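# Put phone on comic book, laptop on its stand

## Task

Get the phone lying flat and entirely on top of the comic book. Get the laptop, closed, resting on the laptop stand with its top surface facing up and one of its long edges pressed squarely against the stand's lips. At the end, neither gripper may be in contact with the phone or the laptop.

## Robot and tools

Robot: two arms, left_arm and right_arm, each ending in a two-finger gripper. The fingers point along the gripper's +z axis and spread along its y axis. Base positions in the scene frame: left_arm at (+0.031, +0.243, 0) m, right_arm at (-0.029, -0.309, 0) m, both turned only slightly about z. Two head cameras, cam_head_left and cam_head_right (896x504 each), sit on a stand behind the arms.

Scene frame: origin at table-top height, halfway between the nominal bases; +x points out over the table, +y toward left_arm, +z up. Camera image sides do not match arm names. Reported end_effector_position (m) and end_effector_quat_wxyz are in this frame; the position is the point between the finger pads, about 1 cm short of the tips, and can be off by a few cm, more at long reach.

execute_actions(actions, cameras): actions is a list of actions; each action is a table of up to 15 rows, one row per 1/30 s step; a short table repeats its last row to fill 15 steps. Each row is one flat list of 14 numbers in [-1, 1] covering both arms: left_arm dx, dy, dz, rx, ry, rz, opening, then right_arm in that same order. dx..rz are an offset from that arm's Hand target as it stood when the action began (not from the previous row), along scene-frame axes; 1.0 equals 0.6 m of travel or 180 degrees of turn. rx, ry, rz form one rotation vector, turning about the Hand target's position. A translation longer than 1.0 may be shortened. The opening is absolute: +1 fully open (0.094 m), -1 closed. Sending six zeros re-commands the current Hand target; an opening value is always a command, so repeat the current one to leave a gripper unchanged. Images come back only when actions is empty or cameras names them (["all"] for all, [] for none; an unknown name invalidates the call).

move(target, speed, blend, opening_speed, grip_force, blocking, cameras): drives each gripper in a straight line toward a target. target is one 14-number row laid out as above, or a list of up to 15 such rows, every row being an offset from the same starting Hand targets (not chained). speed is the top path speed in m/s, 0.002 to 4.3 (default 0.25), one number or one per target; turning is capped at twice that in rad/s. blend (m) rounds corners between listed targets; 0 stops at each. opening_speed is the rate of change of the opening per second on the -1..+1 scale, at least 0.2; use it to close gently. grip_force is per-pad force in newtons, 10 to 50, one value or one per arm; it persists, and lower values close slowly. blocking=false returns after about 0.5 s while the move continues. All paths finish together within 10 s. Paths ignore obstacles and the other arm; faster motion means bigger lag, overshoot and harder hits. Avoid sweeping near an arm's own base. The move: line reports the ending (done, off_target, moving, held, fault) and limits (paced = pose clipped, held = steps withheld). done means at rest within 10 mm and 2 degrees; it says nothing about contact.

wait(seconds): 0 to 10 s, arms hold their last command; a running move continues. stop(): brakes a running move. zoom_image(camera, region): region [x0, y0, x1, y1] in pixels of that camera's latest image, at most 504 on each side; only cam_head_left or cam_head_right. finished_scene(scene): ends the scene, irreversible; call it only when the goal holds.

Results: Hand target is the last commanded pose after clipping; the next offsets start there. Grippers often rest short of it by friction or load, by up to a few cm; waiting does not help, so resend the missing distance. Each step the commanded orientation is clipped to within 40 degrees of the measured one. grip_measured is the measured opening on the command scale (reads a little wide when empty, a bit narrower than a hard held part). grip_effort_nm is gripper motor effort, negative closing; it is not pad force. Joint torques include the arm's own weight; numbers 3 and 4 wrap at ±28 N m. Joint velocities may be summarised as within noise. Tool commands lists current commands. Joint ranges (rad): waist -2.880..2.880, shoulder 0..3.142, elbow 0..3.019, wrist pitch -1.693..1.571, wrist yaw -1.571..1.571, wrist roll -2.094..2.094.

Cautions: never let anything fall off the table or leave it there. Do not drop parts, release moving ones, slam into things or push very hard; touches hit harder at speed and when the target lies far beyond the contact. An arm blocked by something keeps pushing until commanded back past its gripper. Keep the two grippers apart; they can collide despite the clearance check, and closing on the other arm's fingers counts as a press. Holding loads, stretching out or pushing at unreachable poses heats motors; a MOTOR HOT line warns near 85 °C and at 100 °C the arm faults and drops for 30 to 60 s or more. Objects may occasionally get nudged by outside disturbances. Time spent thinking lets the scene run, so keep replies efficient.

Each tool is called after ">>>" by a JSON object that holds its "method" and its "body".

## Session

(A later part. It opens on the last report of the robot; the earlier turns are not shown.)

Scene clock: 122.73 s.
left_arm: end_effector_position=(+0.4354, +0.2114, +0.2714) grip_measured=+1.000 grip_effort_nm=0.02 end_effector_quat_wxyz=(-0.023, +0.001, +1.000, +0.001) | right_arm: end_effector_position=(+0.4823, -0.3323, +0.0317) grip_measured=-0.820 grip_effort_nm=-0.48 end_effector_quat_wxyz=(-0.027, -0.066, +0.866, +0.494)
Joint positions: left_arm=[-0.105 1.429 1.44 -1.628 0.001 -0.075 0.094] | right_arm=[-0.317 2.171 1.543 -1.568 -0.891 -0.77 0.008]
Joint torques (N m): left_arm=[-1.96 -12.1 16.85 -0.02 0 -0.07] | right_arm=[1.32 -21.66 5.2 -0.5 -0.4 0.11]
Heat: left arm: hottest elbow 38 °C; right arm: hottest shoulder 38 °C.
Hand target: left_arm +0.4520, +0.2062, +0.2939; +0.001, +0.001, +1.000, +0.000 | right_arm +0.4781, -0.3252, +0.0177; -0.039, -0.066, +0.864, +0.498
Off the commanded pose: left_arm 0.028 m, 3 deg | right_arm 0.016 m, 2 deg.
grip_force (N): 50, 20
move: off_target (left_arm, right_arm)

>>> {"method": "move", "body": {"target": [[0,0,0,0,0,0,1,0,0,-0.01,0,0,0,-1],[0,0,0,0,0,0,1,0,0,-0.01,0,0,0,-0.5]], "speed": 0.05, "opening_speed": 0.3, "cameras": ["all"]}}

>>> {"method": "zoom_image", "body": {"camera": "cam_head_left", "region": [480, 160, 680, 330]}}

>>> {"method": "zoom_image", "body": {"camera": "cam_head_right", "region": [480, 160, 680, 330]}}

Scene clock: 128.27 s.
left_arm: end_effector_position=(+0.4354, +0.2114, +0.2714) grip_measured=+1.000 grip_effort_nm=0.02 end_effector_quat_wxyz=(-0.023, +0.001, +1.000, +0.001) | right_arm: end_effector_position=(+0.4833, -0.3328, +0.0277) grip_measured=-0.502 grip_effort_nm=0.06 end_effector_quat_wxyz=(-0.024, -0.068, +0.867, +0.493)
Joint positions: left_arm=[-0.105 1.429 1.44 -1.628 0.001 -0.075 0.094] | right_arm=[-0.317 2.177 1.543 -1.556 -0.89 -0.772 0.023]
Joint torques (N m): left_arm=[-2.14 -12.45 16.94 0.01 -0.07 -0.03] | right_arm=[1.32 -20.6 4.94 -0.53 -0.43 0.1]
Heat: left arm: hottest elbow 38 °C; right arm: hottest shoulder 38 °C.
Hand target: left_arm +0.4520, +0.2062, +0.2939; +0.001, +0.001, +1.000, +0.000 | right_arm +0.4782, -0.3252, +0.0119; -0.039, -0.066, +0.864, +0.498
Off the commanded pose: left_arm 0.028 m, 3 deg | right_arm 0.018 m, 2 deg.
grip_force (N): 50, 20
move: off_target (left_arm, right_arm); target 2's new opening was sent with right_arm's hand 0.021 m and 2 deg from that target

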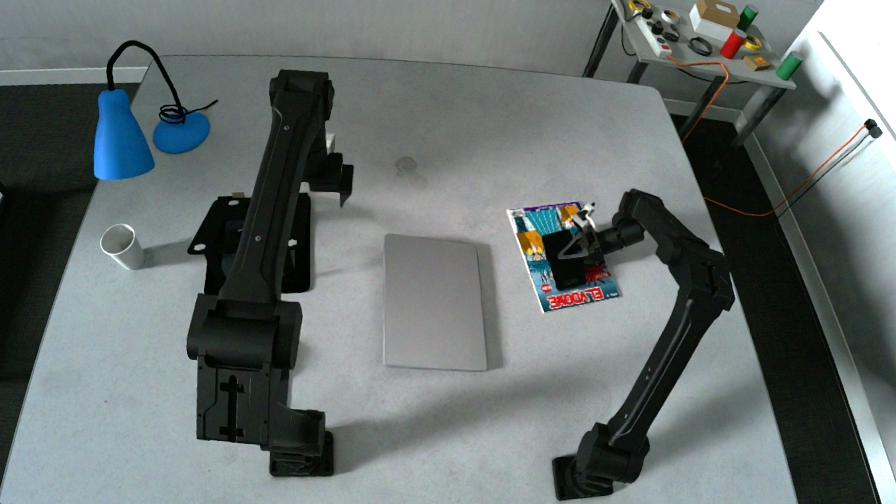

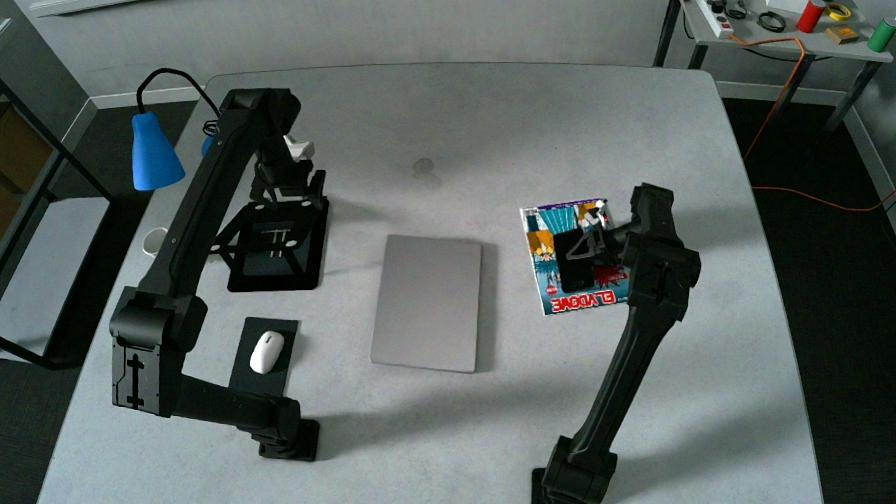

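Scaled by 2.520.

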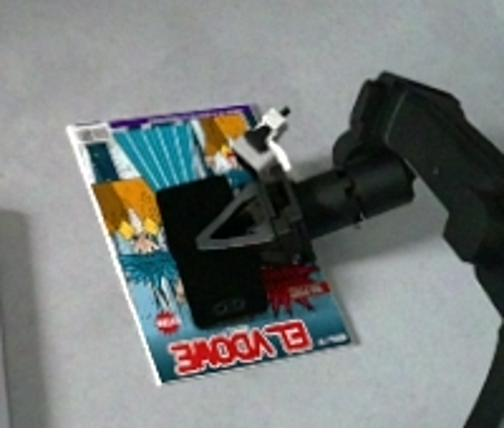

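Scaled by 2.520.

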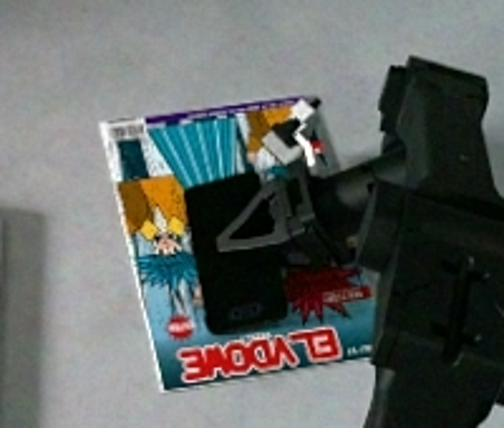

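>>> {"method": "move", "body": {"target": [[0,0,0,0,0,0,1,0.015,-0.135,0.09,0,0,0,-0.5],[0,0,0,0,0,0,1,0.0,-0.3,0.3,-0.33,-0.05,0,-0.5]], "speed": [0.08,0.25], "blend": [0.02,0], "cameras": ["all"]}}

>>> {"method": "zoom_image", "body": {"camera": "cam_head_left", "region": [480, 160, 680, 330]}}

>>> {"method": "zoom_image", "body": {"camera": "cam_head_right", "region": [480, 160, 680, 330]}}

Scene clock: 135.87 s.
left_arm: end_effector_position=(+0.4354, +0.2114, +0.2714) grip_measured=+1.000 grip_effort_nm=0.02 end_effector_quat_wxyz=(-0.023, +0.001, +1.000, +0.001) | right_arm: end_effector_position=(+0.4707, -0.5088, +0.1811) grip_measured=-0.501 grip_effort_nm=0.06 end_effector_quat_wxyz=(-0.017, -0.073, +0.997, +0.008)
Joint positions: left_arm=[-0.105 1.429 1.44 -1.628 0.001 -0.075 0.094] | right_arm=[-0.384 1.787 1.637 -1.458 0.001 -0.525 0.023]
Joint torques (N m): left_arm=[-1.79 -11.69 16.92 -0.17 -0.07 -0.08] | right_arm=[1.38 -21.42 9.07 0.53 0.09 0.21]
Heat: left arm: hottest elbow 39 °C; right arm: hottest shoulder 37 °C.
Hand target: left_arm +0.4520, +0.2062, +0.2939; +0.001, +0.001, +1.000, +0.000 | right_arm +0.4781, -0.5052, +0.1918; -0.002, -0.075, +0.997, -0.001
Off the commanded pose: left_arm 0.028 m, 3 deg | right_arm 0.014 m, 2 deg.
grip_force (N): 50, 20
move: off_target (left_arm, right_arm)

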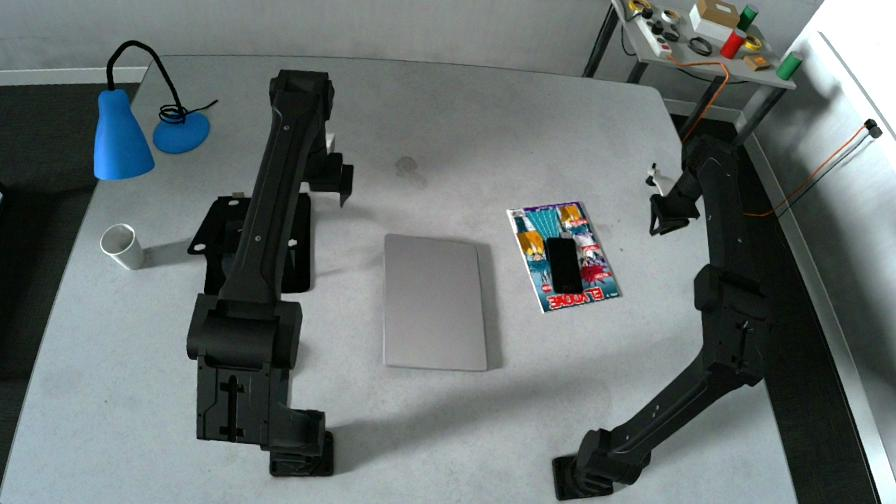

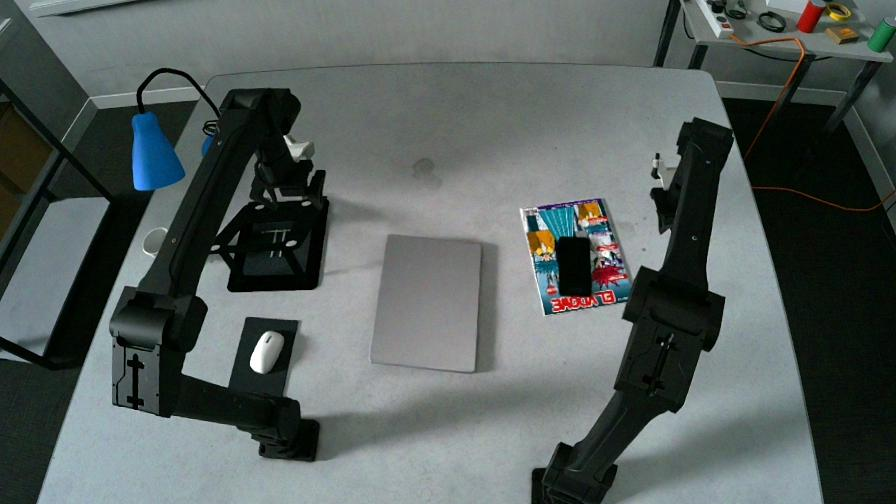

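Scaled by 2.520.

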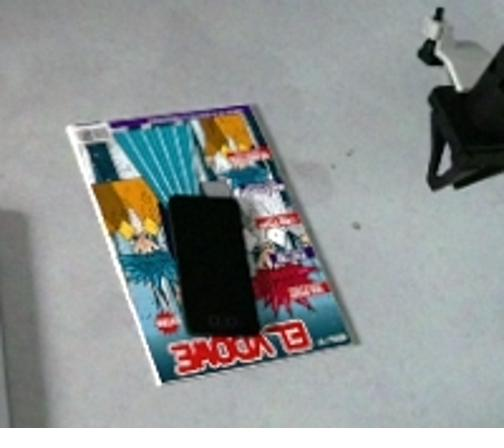

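Scaled by 2.520.

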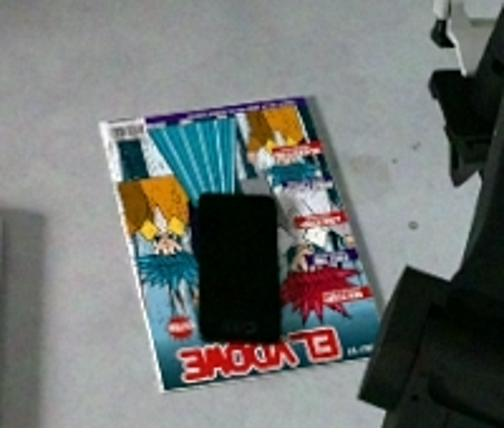

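>>> {"method": "zoom_image", "body": {"camera": "cam_head_left", "region": [370, 330, 450, 390]}}

>>> {"method": "zoom_image", "body": {"camera": "cam_head_left", "region": [440, 330, 520, 390]}}

>>> {"method": "zoom_image", "body": {"camera": "cam_head_right", "region": [355, 330, 435, 390]}}

>>> {"method": "zoom_image", "body": {"camera": "cam_head_right", "region": [430, 330, 510, 390]}}

Scaled by 6.300.

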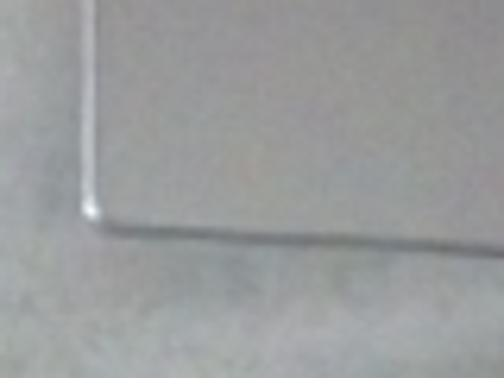

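Scaled by 6.300.

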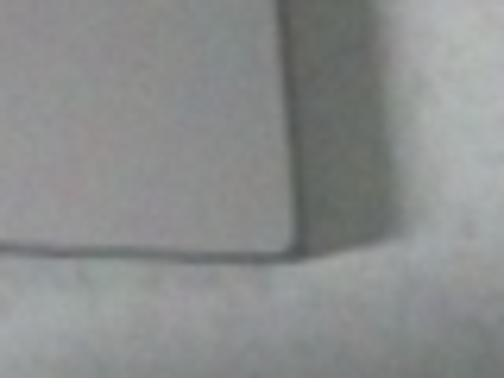

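Scaled by 6.300.

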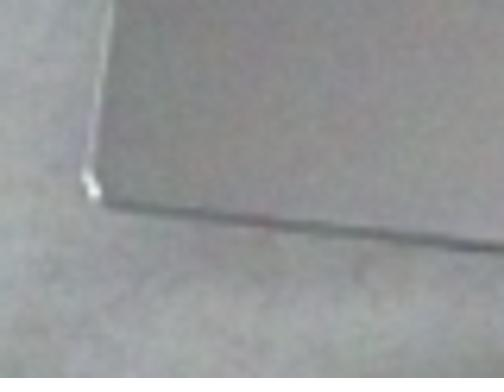

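Scaled by 6.300.

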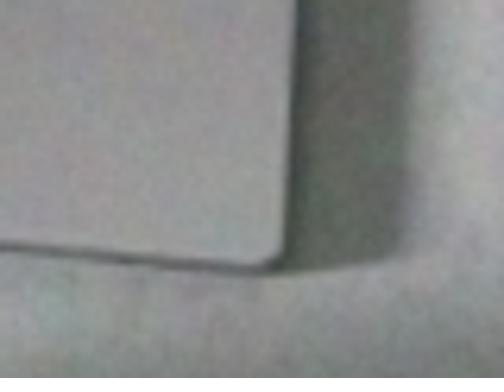

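>>> {"method": "move", "body": {"target": [[0.05,-0.3,0.0,0,0,0,-1,0,0,0,0,0,0,-0.5],[0.117,-0.58,-0.3,0,0,0,-1,-0.1,-0.1,0,0,0,0,-0.5]], "blend": [0.05,0], "cameras": ["all"]}}

>>> {"method": "zoom_image", "body": {"camera": "cam_head_left", "region": [370, 140, 570, 310]}}

>>> {"method": "zoom_image", "body": {"camera": "cam_head_right", "region": [370, 140, 570, 310]}}

Scene clock: 167.03 s.
left_arm: end_effector_position=(+0.5034, -0.1236, +0.0919) grip_measured=-0.981 grip_effort_nm=-1.00 end_effector_quat_wxyz=(-0.028, +0.002, +0.999, +0.020) | right_arm: end_effector_position=(+0.4231, -0.5626, +0.1871) grip_measured=-0.501 grip_effort_nm=0.06 end_effector_quat_wxyz=(-0.009, -0.075, +0.997, +0.004)
Joint positions: left_arm=[-0.686 2.02 1.747 -1.367 0.003 -0.653 0.001] | right_arm=[-0.514 1.72 1.563 -1.432 0.003 -0.66 0.023]
Joint torques (N m): left_arm=[-1.73 -21.95 16.01 0.25 -0.16 -0.1] | right_arm=[0.03 -20.72 7.13 0.46 0.02 0.13]
Heat: left arm: hottest elbow 40 °C; right arm: hottest shoulder 39 °C.
Hand target: left_arm +0.5222, -0.1419, +0.1142; +0.001, +0.001, +1.000, +0.000 | right_arm +0.4183, -0.5652, +0.1918; -0.002, -0.075, +0.997, -0.001
Off the commanded pose: left_arm 0.034 m, 4 deg | right_arm 0.007 m, 1 deg.
grip_force (N): 50, 20
move: off_target (left_arm)

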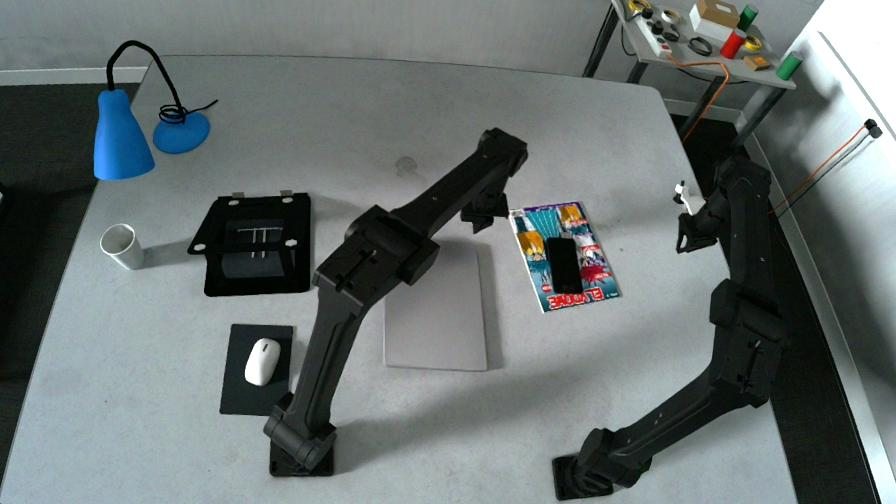

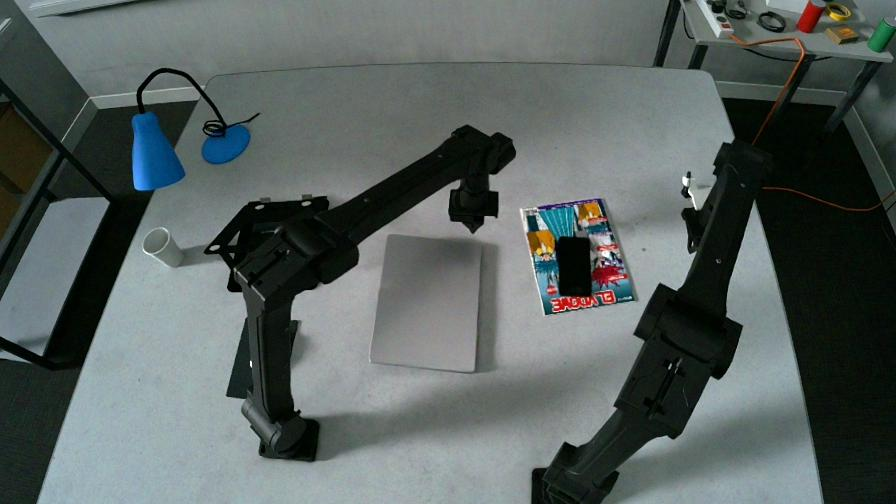

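Scaled by 2.520.

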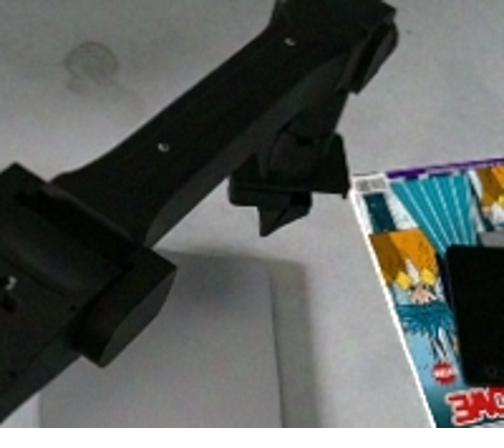

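Scaled by 2.520.

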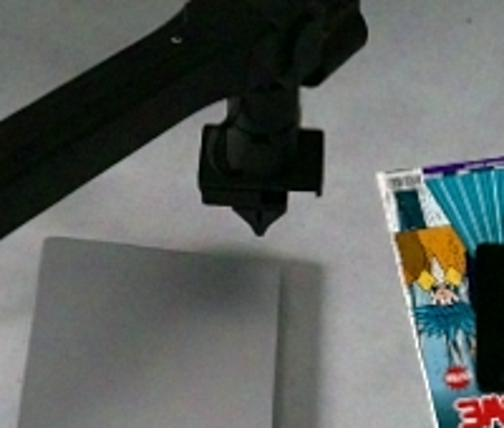

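>>> {"method": "move", "body": {"target": [[-0.075,-0.1,0,0,0,0,-1,0,0,0,0,0,0,-0.5],[-0.075,-0.1,-0.1,0,0,0,-1,0,0,0,0,0,0,-0.5]], "blend": [0.03,0], "cameras": ["all"]}}

>>> {"method": "zoom_image", "body": {"camera": "cam_head_left", "region": [370, 140, 570, 310]}}

>>> {"method": "zoom_image", "body": {"camera": "cam_head_right", "region": [370, 140, 570, 310]}}

Scene clock: 174.27 s.
left_arm: end_effector_position=(+0.4674, -0.2009, +0.0504) grip_measured=-0.981 grip_effort_nm=-1.00 end_effector_quat_wxyz=(-0.009, +0.010, +1.000, +0.007) | right_arm: end_effector_position=(+0.4231, -0.5626, +0.1871) grip_measured=-0.501 grip_effort_nm=0.06 end_effector_quat_wxyz=(-0.009, -0.076, +0.997, +0.004)
Joint positions: left_arm=[-0.821 2.088 1.747 -1.252 0.002 -0.772 0.001] | right_arm=[-0.514 1.72 1.563 -1.432 0.003 -0.66 0.023]
Joint torques (N m): left_arm=[-0.44 -22.53 10.92 0.8 -0.17 -0.09] | right_arm=[-0.03 -20.78 7.16 0.47 0.02 0.09]
Heat: left arm: hottest elbow 40 °C; right arm: hottest shoulder 38 °C.
Hand target: left_arm +0.4771, -0.2020, +0.0540; +0.001, +0.001, +1.000, +0.000 | right_arm +0.4183, -0.5652, +0.1918; -0.002, -0.075, +0.997, -0.001
Off the commanded pose: left_arm 0.011 m, 2 deg | right_arm 0.007 m, 1 deg.
grip_force (N): 50, 20
move: off_target (left_arm)

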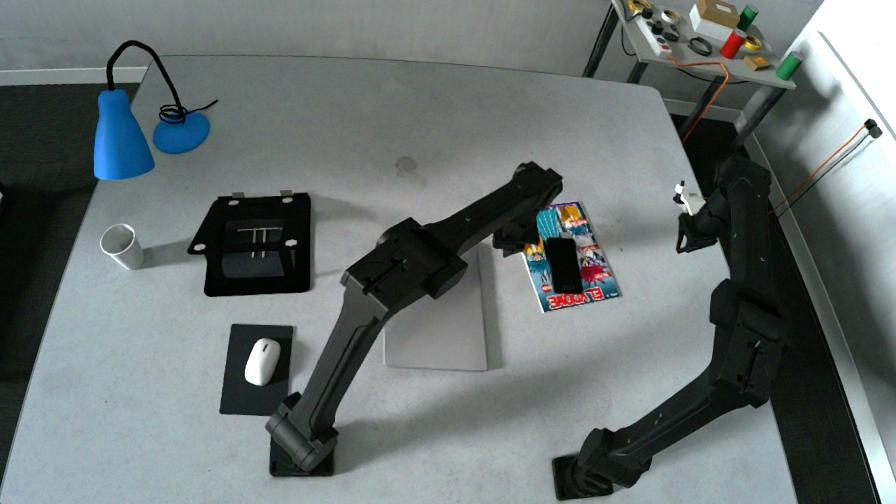

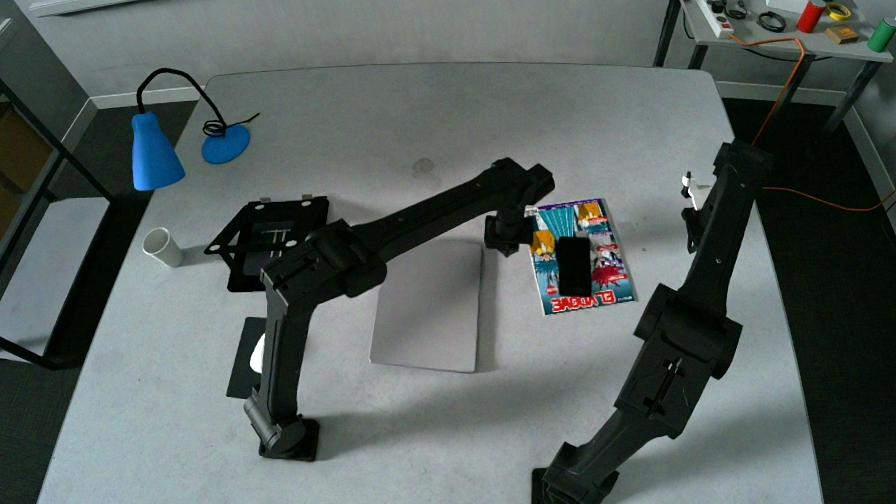

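Scaled by 2.520.

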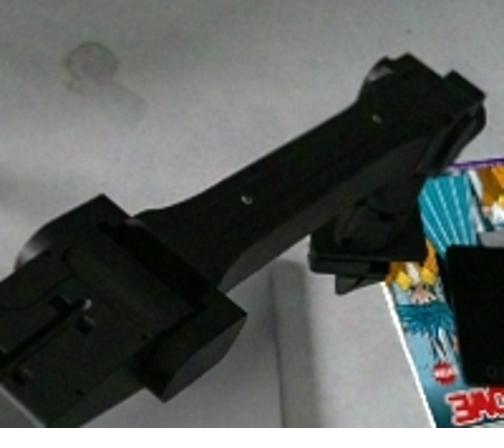

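Scaled by 2.520.

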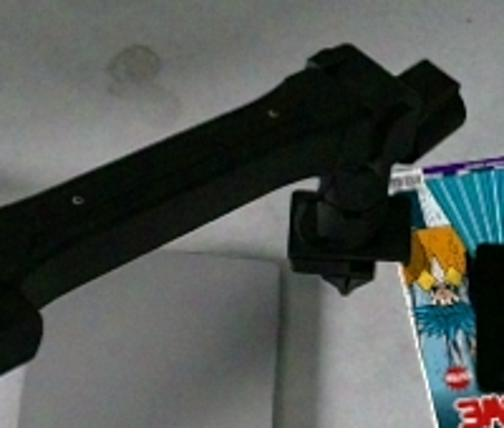

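>>> {"method": "move", "body": {"target": [0,0.03,-0.065,0,0,0,-1,0,0,0,0,0,0,-0.5], "speed": 0.1}}

Scene clock: 177.10 s.
left_arm: end_effector_position=(+0.4726, -0.1903, +0.0230) grip_measured=-0.981 grip_effort_nm=-1.00 end_effector_quat_wxyz=(+0.001, +0.003, +1.000, -0.003) | right_arm: end_effector_position=(+0.4231, -0.5626, +0.1871) grip_measured=-0.501 grip_effort_nm=0.06 end_effector_quat_wxyz=(-0.009, -0.076, +0.997, +0.004)
Joint positions: left_arm=[-0.803 2.088 1.671 -1.147 0.002 -0.769 0.001] | right_arm=[-0.514 1.72 1.563 -1.432 0.003 -0.66 0.023]
Joint torques (N m): left_arm=[-0.73 -21.77 8.88 0.85 -0.15 0.05] | right_arm=[-0.03 -20.84 7.15 0.46 0.01 0.08]
Heat: left arm: hottest elbow 39 °C; right arm: hottest shoulder 38 °C.
Hand target: left_arm +0.4772, -0.1840, +0.0150; +0.001, +0.001, +1.000, +0.000 | right_arm +0.4183, -0.5652, +0.1918; -0.002, -0.075, +0.997, -0.001
Off the commanded pose: left_arm 0.011 m, 0 deg | right_arm 0.007 m, 1 deg.
grip_force (N): 50, 20
move: off_target (left_arm)

>>> {"method": "move", "body": {"target": [[0,0.0,-0.012,0,0,0,-1,0,0,0,0,0,0,-0.5],[-0.01,0.2,-0.012,0,0,0,-1,0,0,0,0,0,0,-0.5]], "speed": 0.1, "blend": [0.01,0], "cameras": ["all"]}}

Scene clock: 181.27 s.
left_arm: end_effector_position=(+0.4774, -0.0832, +0.0130) grip_measured=-0.981 grip_effort_nm=-0.99 end_effector_quat_wxyz=(+0.012, +0.005, +1.000, -0.013) | right_arm: end_effector_position=(+0.4231, -0.5626, +0.1871) grip_measured=-0.501 grip_effort_nm=0.06 end_effector_quat_wxyz=(-0.009, -0.076, +0.997, +0.004)
Joint positions: left_arm=[-0.656 1.932 1.381 -0.986 0.007 -0.618 0.001] | right_arm=[-0.514 1.72 1.563 -1.432 0.003 -0.66 0.023]
Joint torques (N m): left_arm=[-0.73 -20.89 6.08 -0.01 -0.3 0.07] | right_arm=[-0.03 -20.78 7.13 0.46 0.01 0.09]
Heat: left arm: hottest elbow 39 °C; right arm: hottest shoulder 38 °C.
Hand target: left_arm +0.4712, -0.0639, +0.0078; +0.001, +0.001, +1.000, +0.000 | right_arm +0.4183, -0.5652, +0.1918; -0.002, -0.075, +0.997, -0.001
Off the commanded pose: left_arm 0.021 m, 2 deg | right_arm 0.007 m, 1 deg.
grip_force (N): 50, 20
move: off_target (left_arm); blend cut to 0.0036 m at target 1

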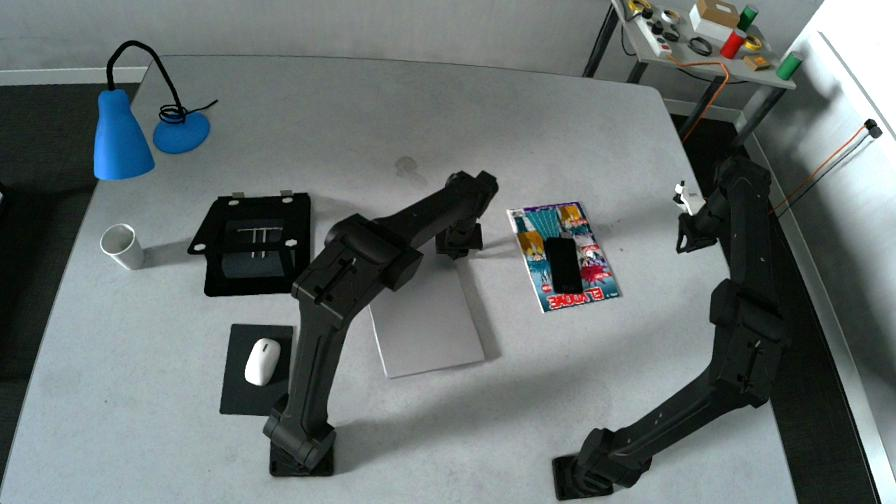

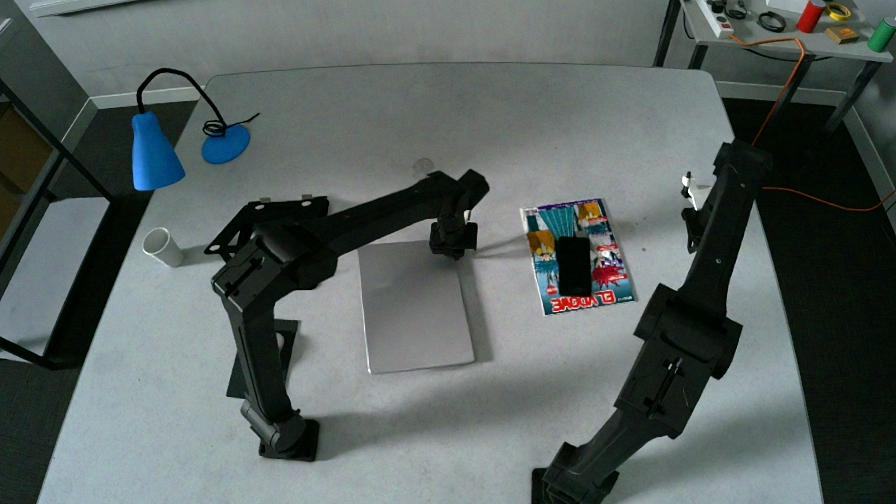

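>>> {"method": "move", "body": {"target": [[0.02,-0.05,0.03,0,0,0,-1,0,0,0,0,0,0,-0.5],[0,0,0.18,0,0,0,-1,0,0,0,0,0,0,-0.5],[-0.36,0.4,0.18,0,0,0,-1,0,0,0,0,0,0,-0.5],[-0.36,0.4,0.07,0,0,0,-1,0,0,0,0,0,0,-0.5]], "blend": [0.02,0.03,0.02,0], "cameras": ["all"]}}

Scene clock: 191.50 s.
left_arm: end_effector_position=(+0.2552, +0.1728, +0.0548) grip_measured=-0.981 grip_effort_nm=-0.99 end_effector_quat_wxyz=(+0.004, +0.004, +1.000, +0.000) | right_arm: end_effector_position=(+0.4231, -0.5626, +0.1871) grip_measured=-0.501 grip_effort_nm=0.06 end_effector_quat_wxyz=(-0.009, -0.076, +0.997, +0.004)
Joint positions: left_arm=[-0.331 1.083 0.55 -1.03 -0.003 -0.294 0.001] | right_arm=[-0.514 1.72 1.563 -1.432 0.003 -0.66 0.023]
Joint torques (N m): left_arm=[-0.32 -4.78 8.21 0.77 0.05 0.07] | right_arm=[0.03 -20.84 7.15 0.43 0.01 0.09]
Heat: left arm: hottest elbow 38 °C; right arm: hottest shoulder 37 °C.
Hand target: left_arm +0.2552, +0.1761, +0.0499; +0.001, +0.001, +1.000, +0.000 | right_arm +0.4183, -0.5652, +0.1918; -0.002, -0.075, +0.997, -0.001
Off the commanded pose: left_arm 0.006 m, 0 deg | right_arm 0.007 m, 1 deg.
grip_force (N): 50, 20
move: done; blend cut to 0.0183 m at target 1

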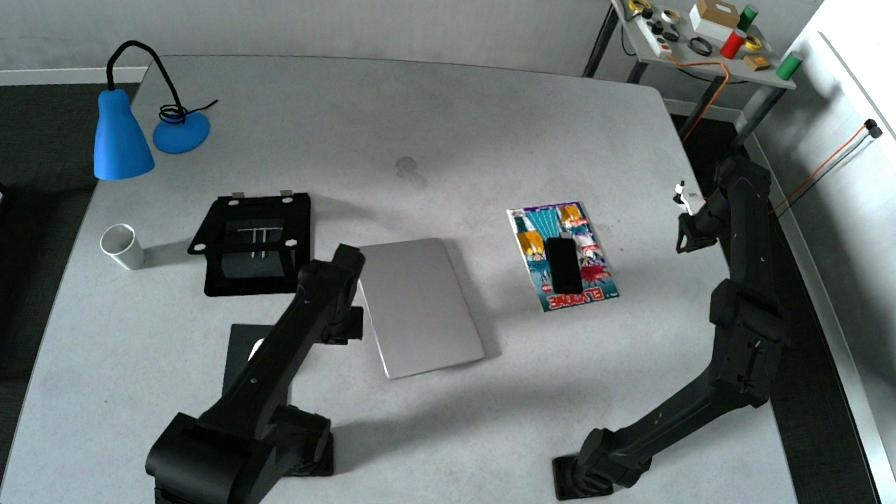

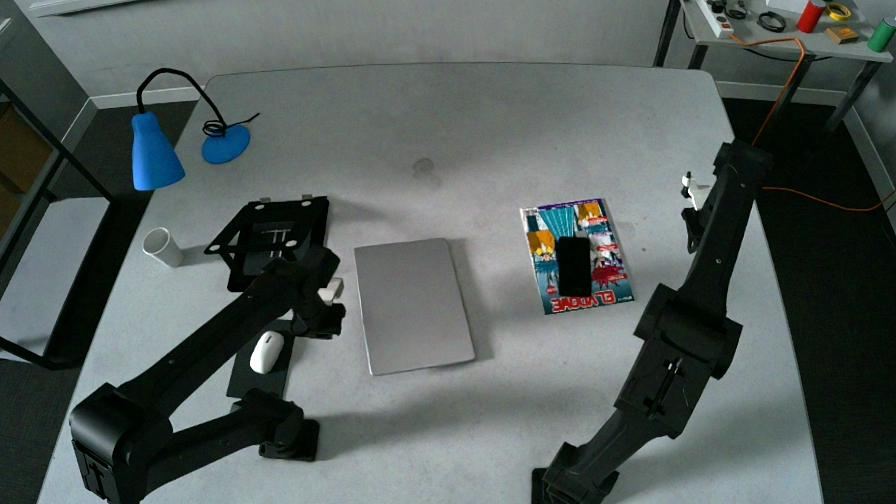

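>>> {"method": "move", "body": {"target": [[-0.06,0,-0.073,0,0,0,-1,0,0,0,0,0,0,-0.5],[-0.04,-0.42,-0.073,0,0,0,-1,0,0,0,0,0,0,-0.5]], "blend": [0.01,0], "speed": 0.13, "cameras": ["all"]}}

Scene clock: 198.33 s.
left_arm: end_effector_position=(+0.2220, -0.0488, +0.0099) grip_measured=-0.981 grip_effort_nm=-0.99 end_effector_quat_wxyz=(-0.005, -0.004, +1.000, +0.014) | right_arm: end_effector_position=(+0.4231, -0.5626, +0.1871) grip_measured=-0.501 grip_effort_nm=0.06 end_effector_quat_wxyz=(-0.009, -0.076, +0.997, +0.004)
Joint positions: left_arm=[-1.02 1.522 0.793 -0.872 -0.006 -1 0.001] | right_arm=[-0.514 1.72 1.563 -1.432 0.003 -0.66 0.023]
Joint torques (N m): left_arm=[-2.55 -8 12.21 1.51 0.13 -0.06] | right_arm=[-0.09 -20.78 7.12 0.47 0.01 0.09]
Heat: left arm: hottest elbow 37 °C; right arm: hottest shoulder 37 °C.
Hand target: left_arm +0.2311, -0.0760, +0.0060; +0.001, +0.001, +1.000, +0.000 | right_arm +0.4183, -0.5652, +0.1918; -0.002, -0.075, +0.997, -0.001
Off the commanded pose: left_arm 0.029 m, 2 deg | right_arm 0.007 m, 1 deg.
grip_force (N): 50, 20
move: off_target (left_arm)

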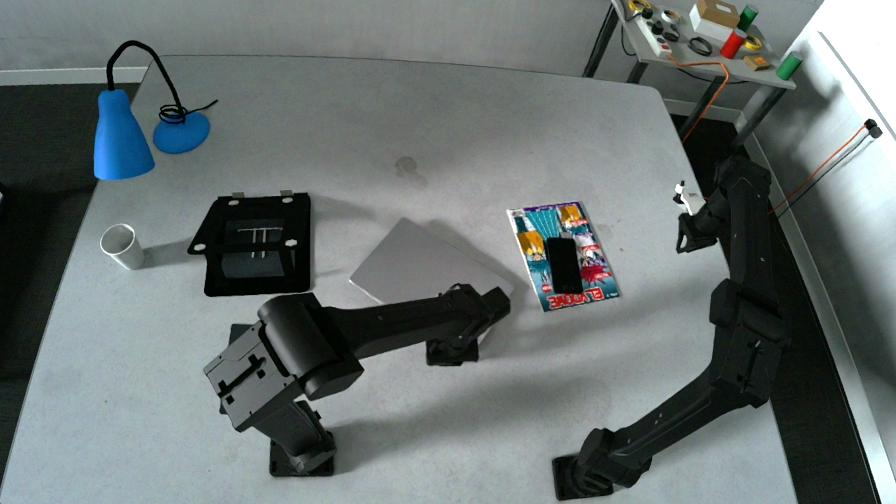

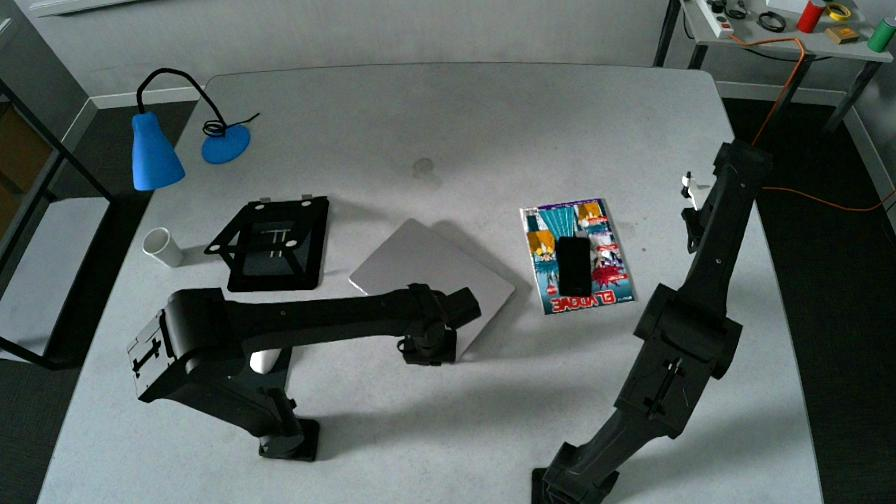

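>>> {"method": "move", "body": {"target": [[-0.05,0.05,0.04,0,0,0,-1,0,0,0,0,0,0,-0.5],[0,0.05,0.2,0,0,0,-1,0,0,0,0,0,0,-0.5],[0.61,0.07,0.2,0,0,0,-1,0,0,0,0,0,0,-0.5],[0.61,0.07,0.1,0,0,0,-1,0,0,0,0,0,0,-0.5]], "blend": [0.02,0.03,0.02,0], "cameras": ["all"]}}

>>> {"method": "zoom_image", "body": {"camera": "cam_head_right", "region": [320, 140, 540, 380]}}

Scene clock: 206.60 s.
left_arm: end_effector_position=(+0.5765, -0.0270, +0.0465) grip_measured=-0.981 grip_effort_nm=-0.98 end_effector_quat_wxyz=(-0.027, -0.001, +1.000, +0.015) | right_arm: end_effector_position=(+0.4231, -0.5626, +0.1871) grip_measured=-0.501 grip_effort_nm=0.06 end_effector_quat_wxyz=(-0.009, -0.076, +0.997, +0.004)
Joint positions: left_arm=[-0.488 2.082 1.725 -1.276 -0.004 -0.46 0.001] | right_arm=[-0.514 1.72 1.563 -1.432 0.003 -0.66 0.023]
Joint torques (N m): left_arm=[-0.97 -23.06 14.12 0.61 0 0.06] | right_arm=[-0.03 -20.89 7.13 0.47 0.02 0.09]
Heat: left arm: hottest elbow 37 °C; right arm: hottest shoulder 37 °C.
Hand target: left_arm +0.5970, -0.0339, +0.0659; +0.001, +0.001, +1.000, +0.000 | right_arm +0.4183, -0.5652, +0.1918; -0.002, -0.075, +0.997, -0.001
Off the commanded pose: left_arm 0.029 m, 4 deg | right_arm 0.007 m, 1 deg.
grip_force (N): 50, 20
move: off_target (left_arm)

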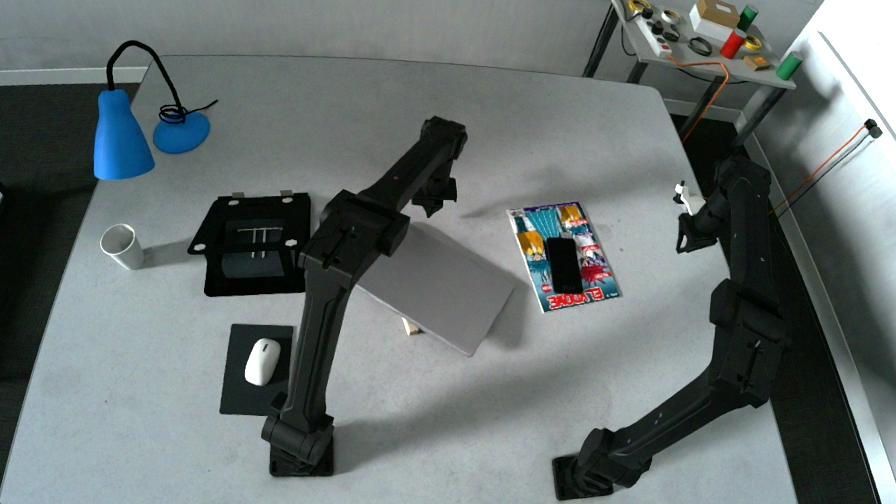

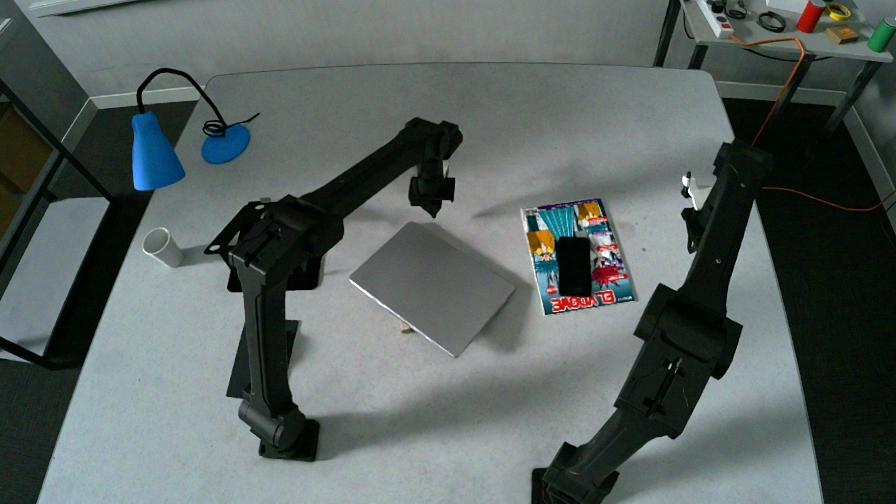

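Scaled by 2.100.

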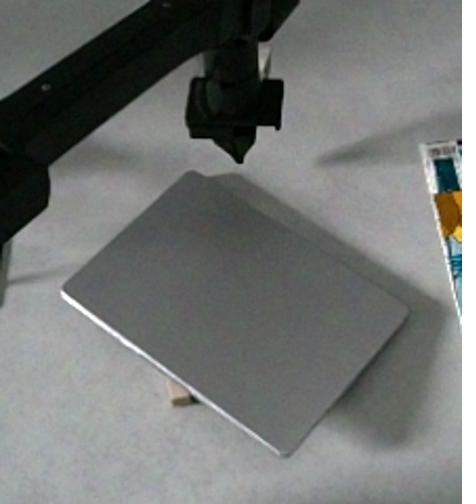

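>>> {"method": "zoom_image", "body": {"camera": "cam_head_right", "region": [345, 270, 485, 370]}}

>>> {"method": "zoom_image", "body": {"camera": "cam_head_left", "region": [345, 270, 525, 370]}}

Scaled by 3.600.

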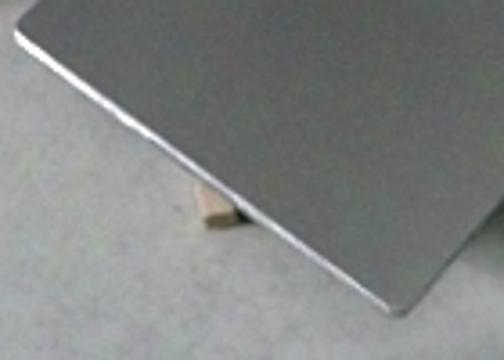

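Scaled by 2.800.

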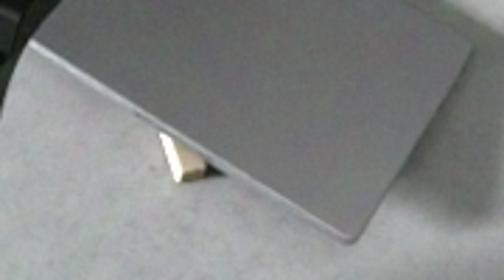

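>>> {"method": "move", "body": {"target": [[0,0,0.12,0,0,0,-1,0,0,0,0,0,0,-0.5],[-0.71,-0.08,0.12,0,0,0,-1,0,0,0,0,0,0,-0.5],[-0.71,-0.08,-0.1,0,0,0,-1,0,0,0,0,0,0,-0.5],[-0.5,-0.07,-0.1,0,0,0,-1,0,0,0,0,0,0,-0.5]], "blend": [0.03,0.02,0.01,0], "speed": [0.25,0.25,0.2,0.12], "cameras": ["all"]}}

Scene clock: 234.47 s.
left_arm: end_effector_position=(+0.2711, -0.0693, +0.0105) grip_measured=-0.981 grip_effort_nm=-0.98 end_effector_quat_wxyz=(-0.008, +0.014, +1.000, +0.000) | right_arm: end_effector_position=(+0.4231, -0.5626, +0.1871) grip_measured=-0.501 grip_effort_nm=0.06 end_effector_quat_wxyz=(-0.009, -0.076, +0.997, +0.004)
Joint positions: left_arm=[-0.936 1.612 0.907 -0.875 0.013 -0.879 0.001] | right_arm=[-0.514 1.72 1.563 -1.432 0.003 -0.66 0.023]
Joint torques (N m): left_arm=[1.85 -9.7 12.36 0.75 -0.63 0.09] | right_arm=[-0.09 -20.84 7.15 0.46 0.01 0.08]
Heat: left arm: hottest elbow 36 °C; right arm: hottest shoulder 37 °C.
Hand target: left_arm +0.2971, -0.0759, +0.0059; +0.001, +0.001, +1.000, +0.000 | right_arm +0.4183, -0.5652, +0.1918; -0.002, -0.075, +0.997, -0.001
Off the commanded pose: left_arm 0.027 m, 2 deg | right_arm 0.007 m, 1 deg.
grip_force (N): 50, 20
move: off_target (left_arm)

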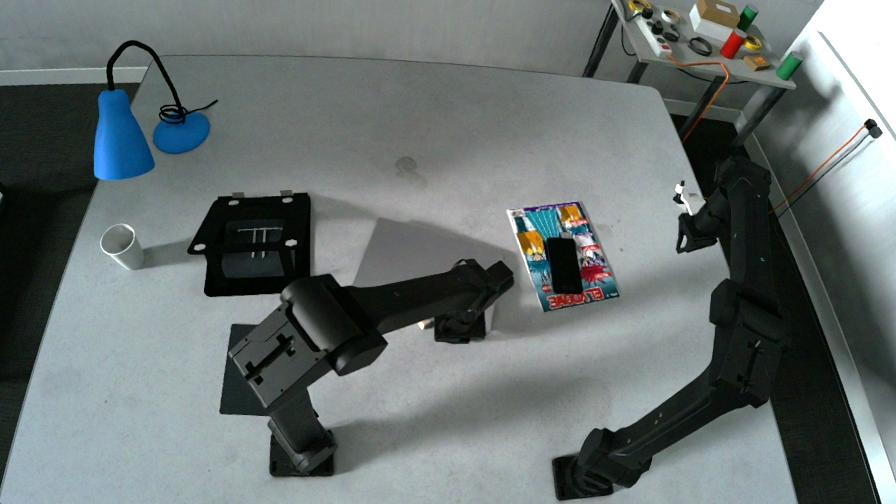

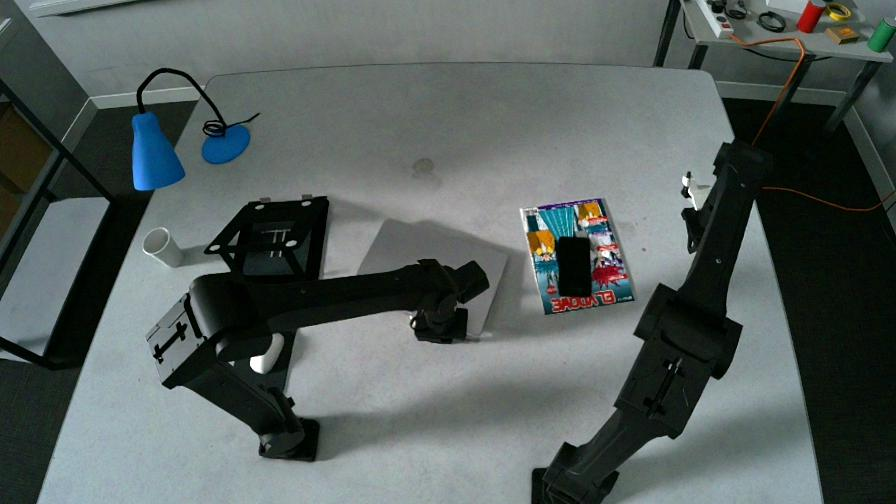

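>>> {"method": "move", "body": {"target": [0.13,0.03,0,0,0,0,-1,0,0,0,0,0,0,-0.5], "speed": 0.1}}

>>> {"method": "move", "body": {"target": [[-0.14,0,0.02,0,0,0,-1,0,0,0,0,0,0,-0.5],[-0.28,0.35,0.3,0,0,0,-1,0,0,0,0,0,0,-0.5]], "blend": [0.02,0], "cameras": ["all"]}}

>>> {"method": "zoom_image", "body": {"camera": "cam_head_left", "region": [340, 180, 540, 350]}}

>>> {"method": "zoom_image", "body": {"camera": "cam_head_right", "region": [340, 180, 540, 350]}}

Scene clock: 240.23 s.
left_arm: end_effector_position=(+0.3417, -0.0615, +0.0112) grip_measured=-0.981 grip_effort_nm=-0.98 end_effector_quat_wxyz=(-0.010, +0.021, +1.000, -0.003) | right_arm: end_effector_position=(+0.4231, -0.5626, +0.1871) grip_measured=-0.501 grip_effort_nm=0.06 end_effector_quat_wxyz=(-0.009, -0.076, +0.997, +0.004)
Joint positions: left_arm=[-0.795 1.702 1.03 -0.908 0.018 -0.725 0.001] | right_arm=[-0.514 1.72 1.563 -1.432 0.003 -0.66 0.023]
Joint torques (N m): left_arm=[2.49 -12.16 12.62 0.49 -0.79 0.08] | right_arm=[-0.09 -20.84 7.12 0.47 0.01 0.08]
Heat: left arm: hottest elbow 36 °C; right arm: hottest shoulder 37 °C.
Hand target: left_arm +0.3751, -0.0580, +0.0059; +0.001, +0.001, +1.000, +0.000 | right_arm +0.4183, -0.5652, +0.1918; -0.002, -0.075, +0.997, -0.001
Off the commanded pose: left_arm 0.034 m, 3 deg | right_arm 0.007 m, 1 deg.
grip_force (N): 50, 20
move: off_target (left_arm)

Scene clock: 242.77 s.
left_arm: end_effector_position=(+0.2026, +0.1514, +0.1761) grip_measured=-0.981 grip_effort_nm=-0.98 end_effector_quat_wxyz=(-0.006, +0.004, +1.000, +0.005) | right_arm: end_effector_position=(+0.4231, -0.5626, +0.1871) grip_measured=-0.501 grip_effort_nm=0.06 end_effector_quat_wxyz=(-0.009, -0.076, +0.997, +0.004)
Joint positions: left_arm=[-0.517 0.835 0.749 -1.501 -0.003 -0.48 0.001] | right_arm=[-0.514 1.72 1.563 -1.432 0.003 -0.66 0.023]
Joint torques (N m): left_arm=[-0.79 -3.96 12.51 -0.14 0.03 0.07] | right_arm=[-0.09 -20.78 7.13 0.44 0.02 0.08]
Heat: left arm: hottest elbow 36 °C; right arm: hottest shoulder 37 °C.
Hand target: left_arm +0.2071, +0.1521, +0.1859; +0.001, +0.001, +1.000, +0.000 | right_arm +0.4183, -0.5652, +0.1918; -0.002, -0.075, +0.997, -0.001
Off the commanded pose: left_arm 0.011 m, 1 deg | right_arm 0.007 m, 1 deg.
grip_force (N): 50, 20
move: off_target (left_arm)

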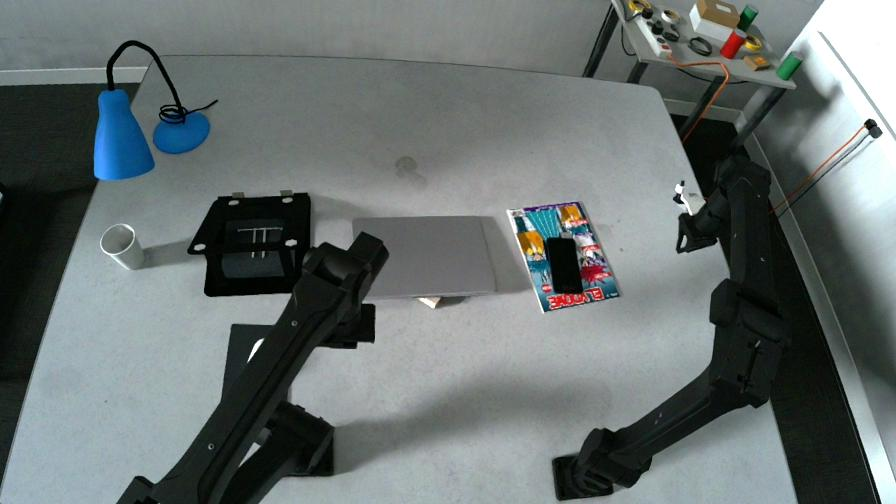

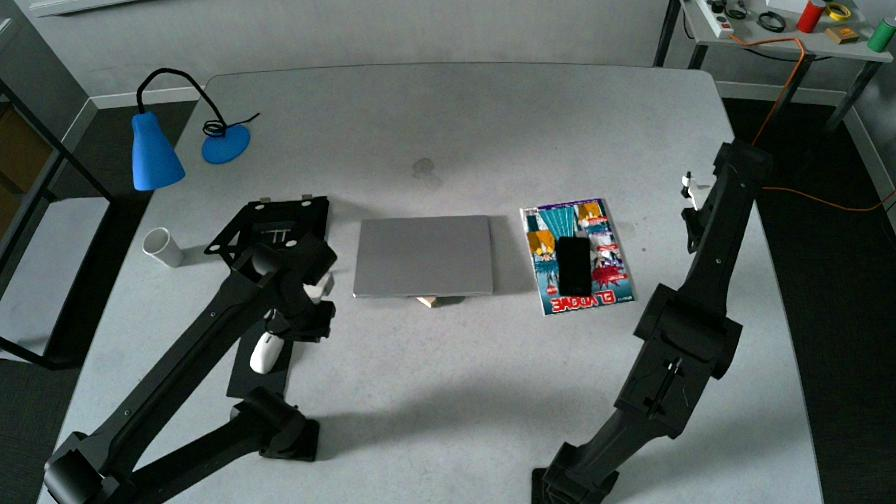

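Scaled by 2.520.

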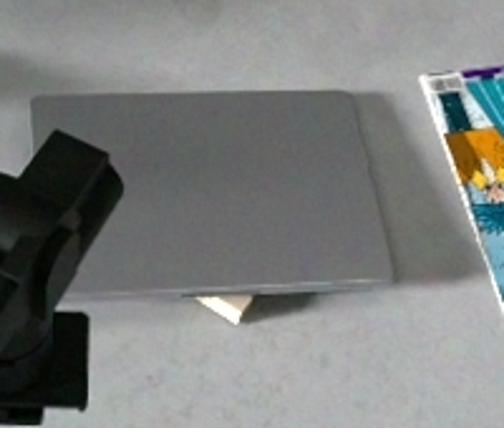

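Scaled by 2.520.

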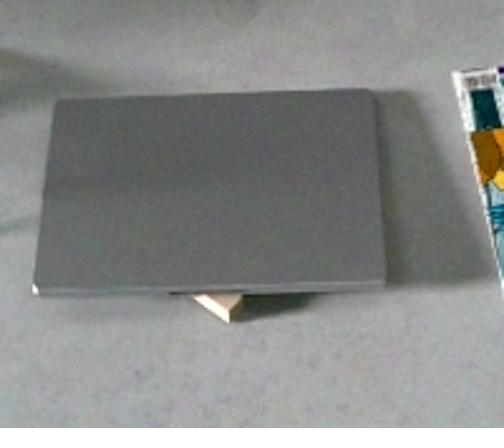

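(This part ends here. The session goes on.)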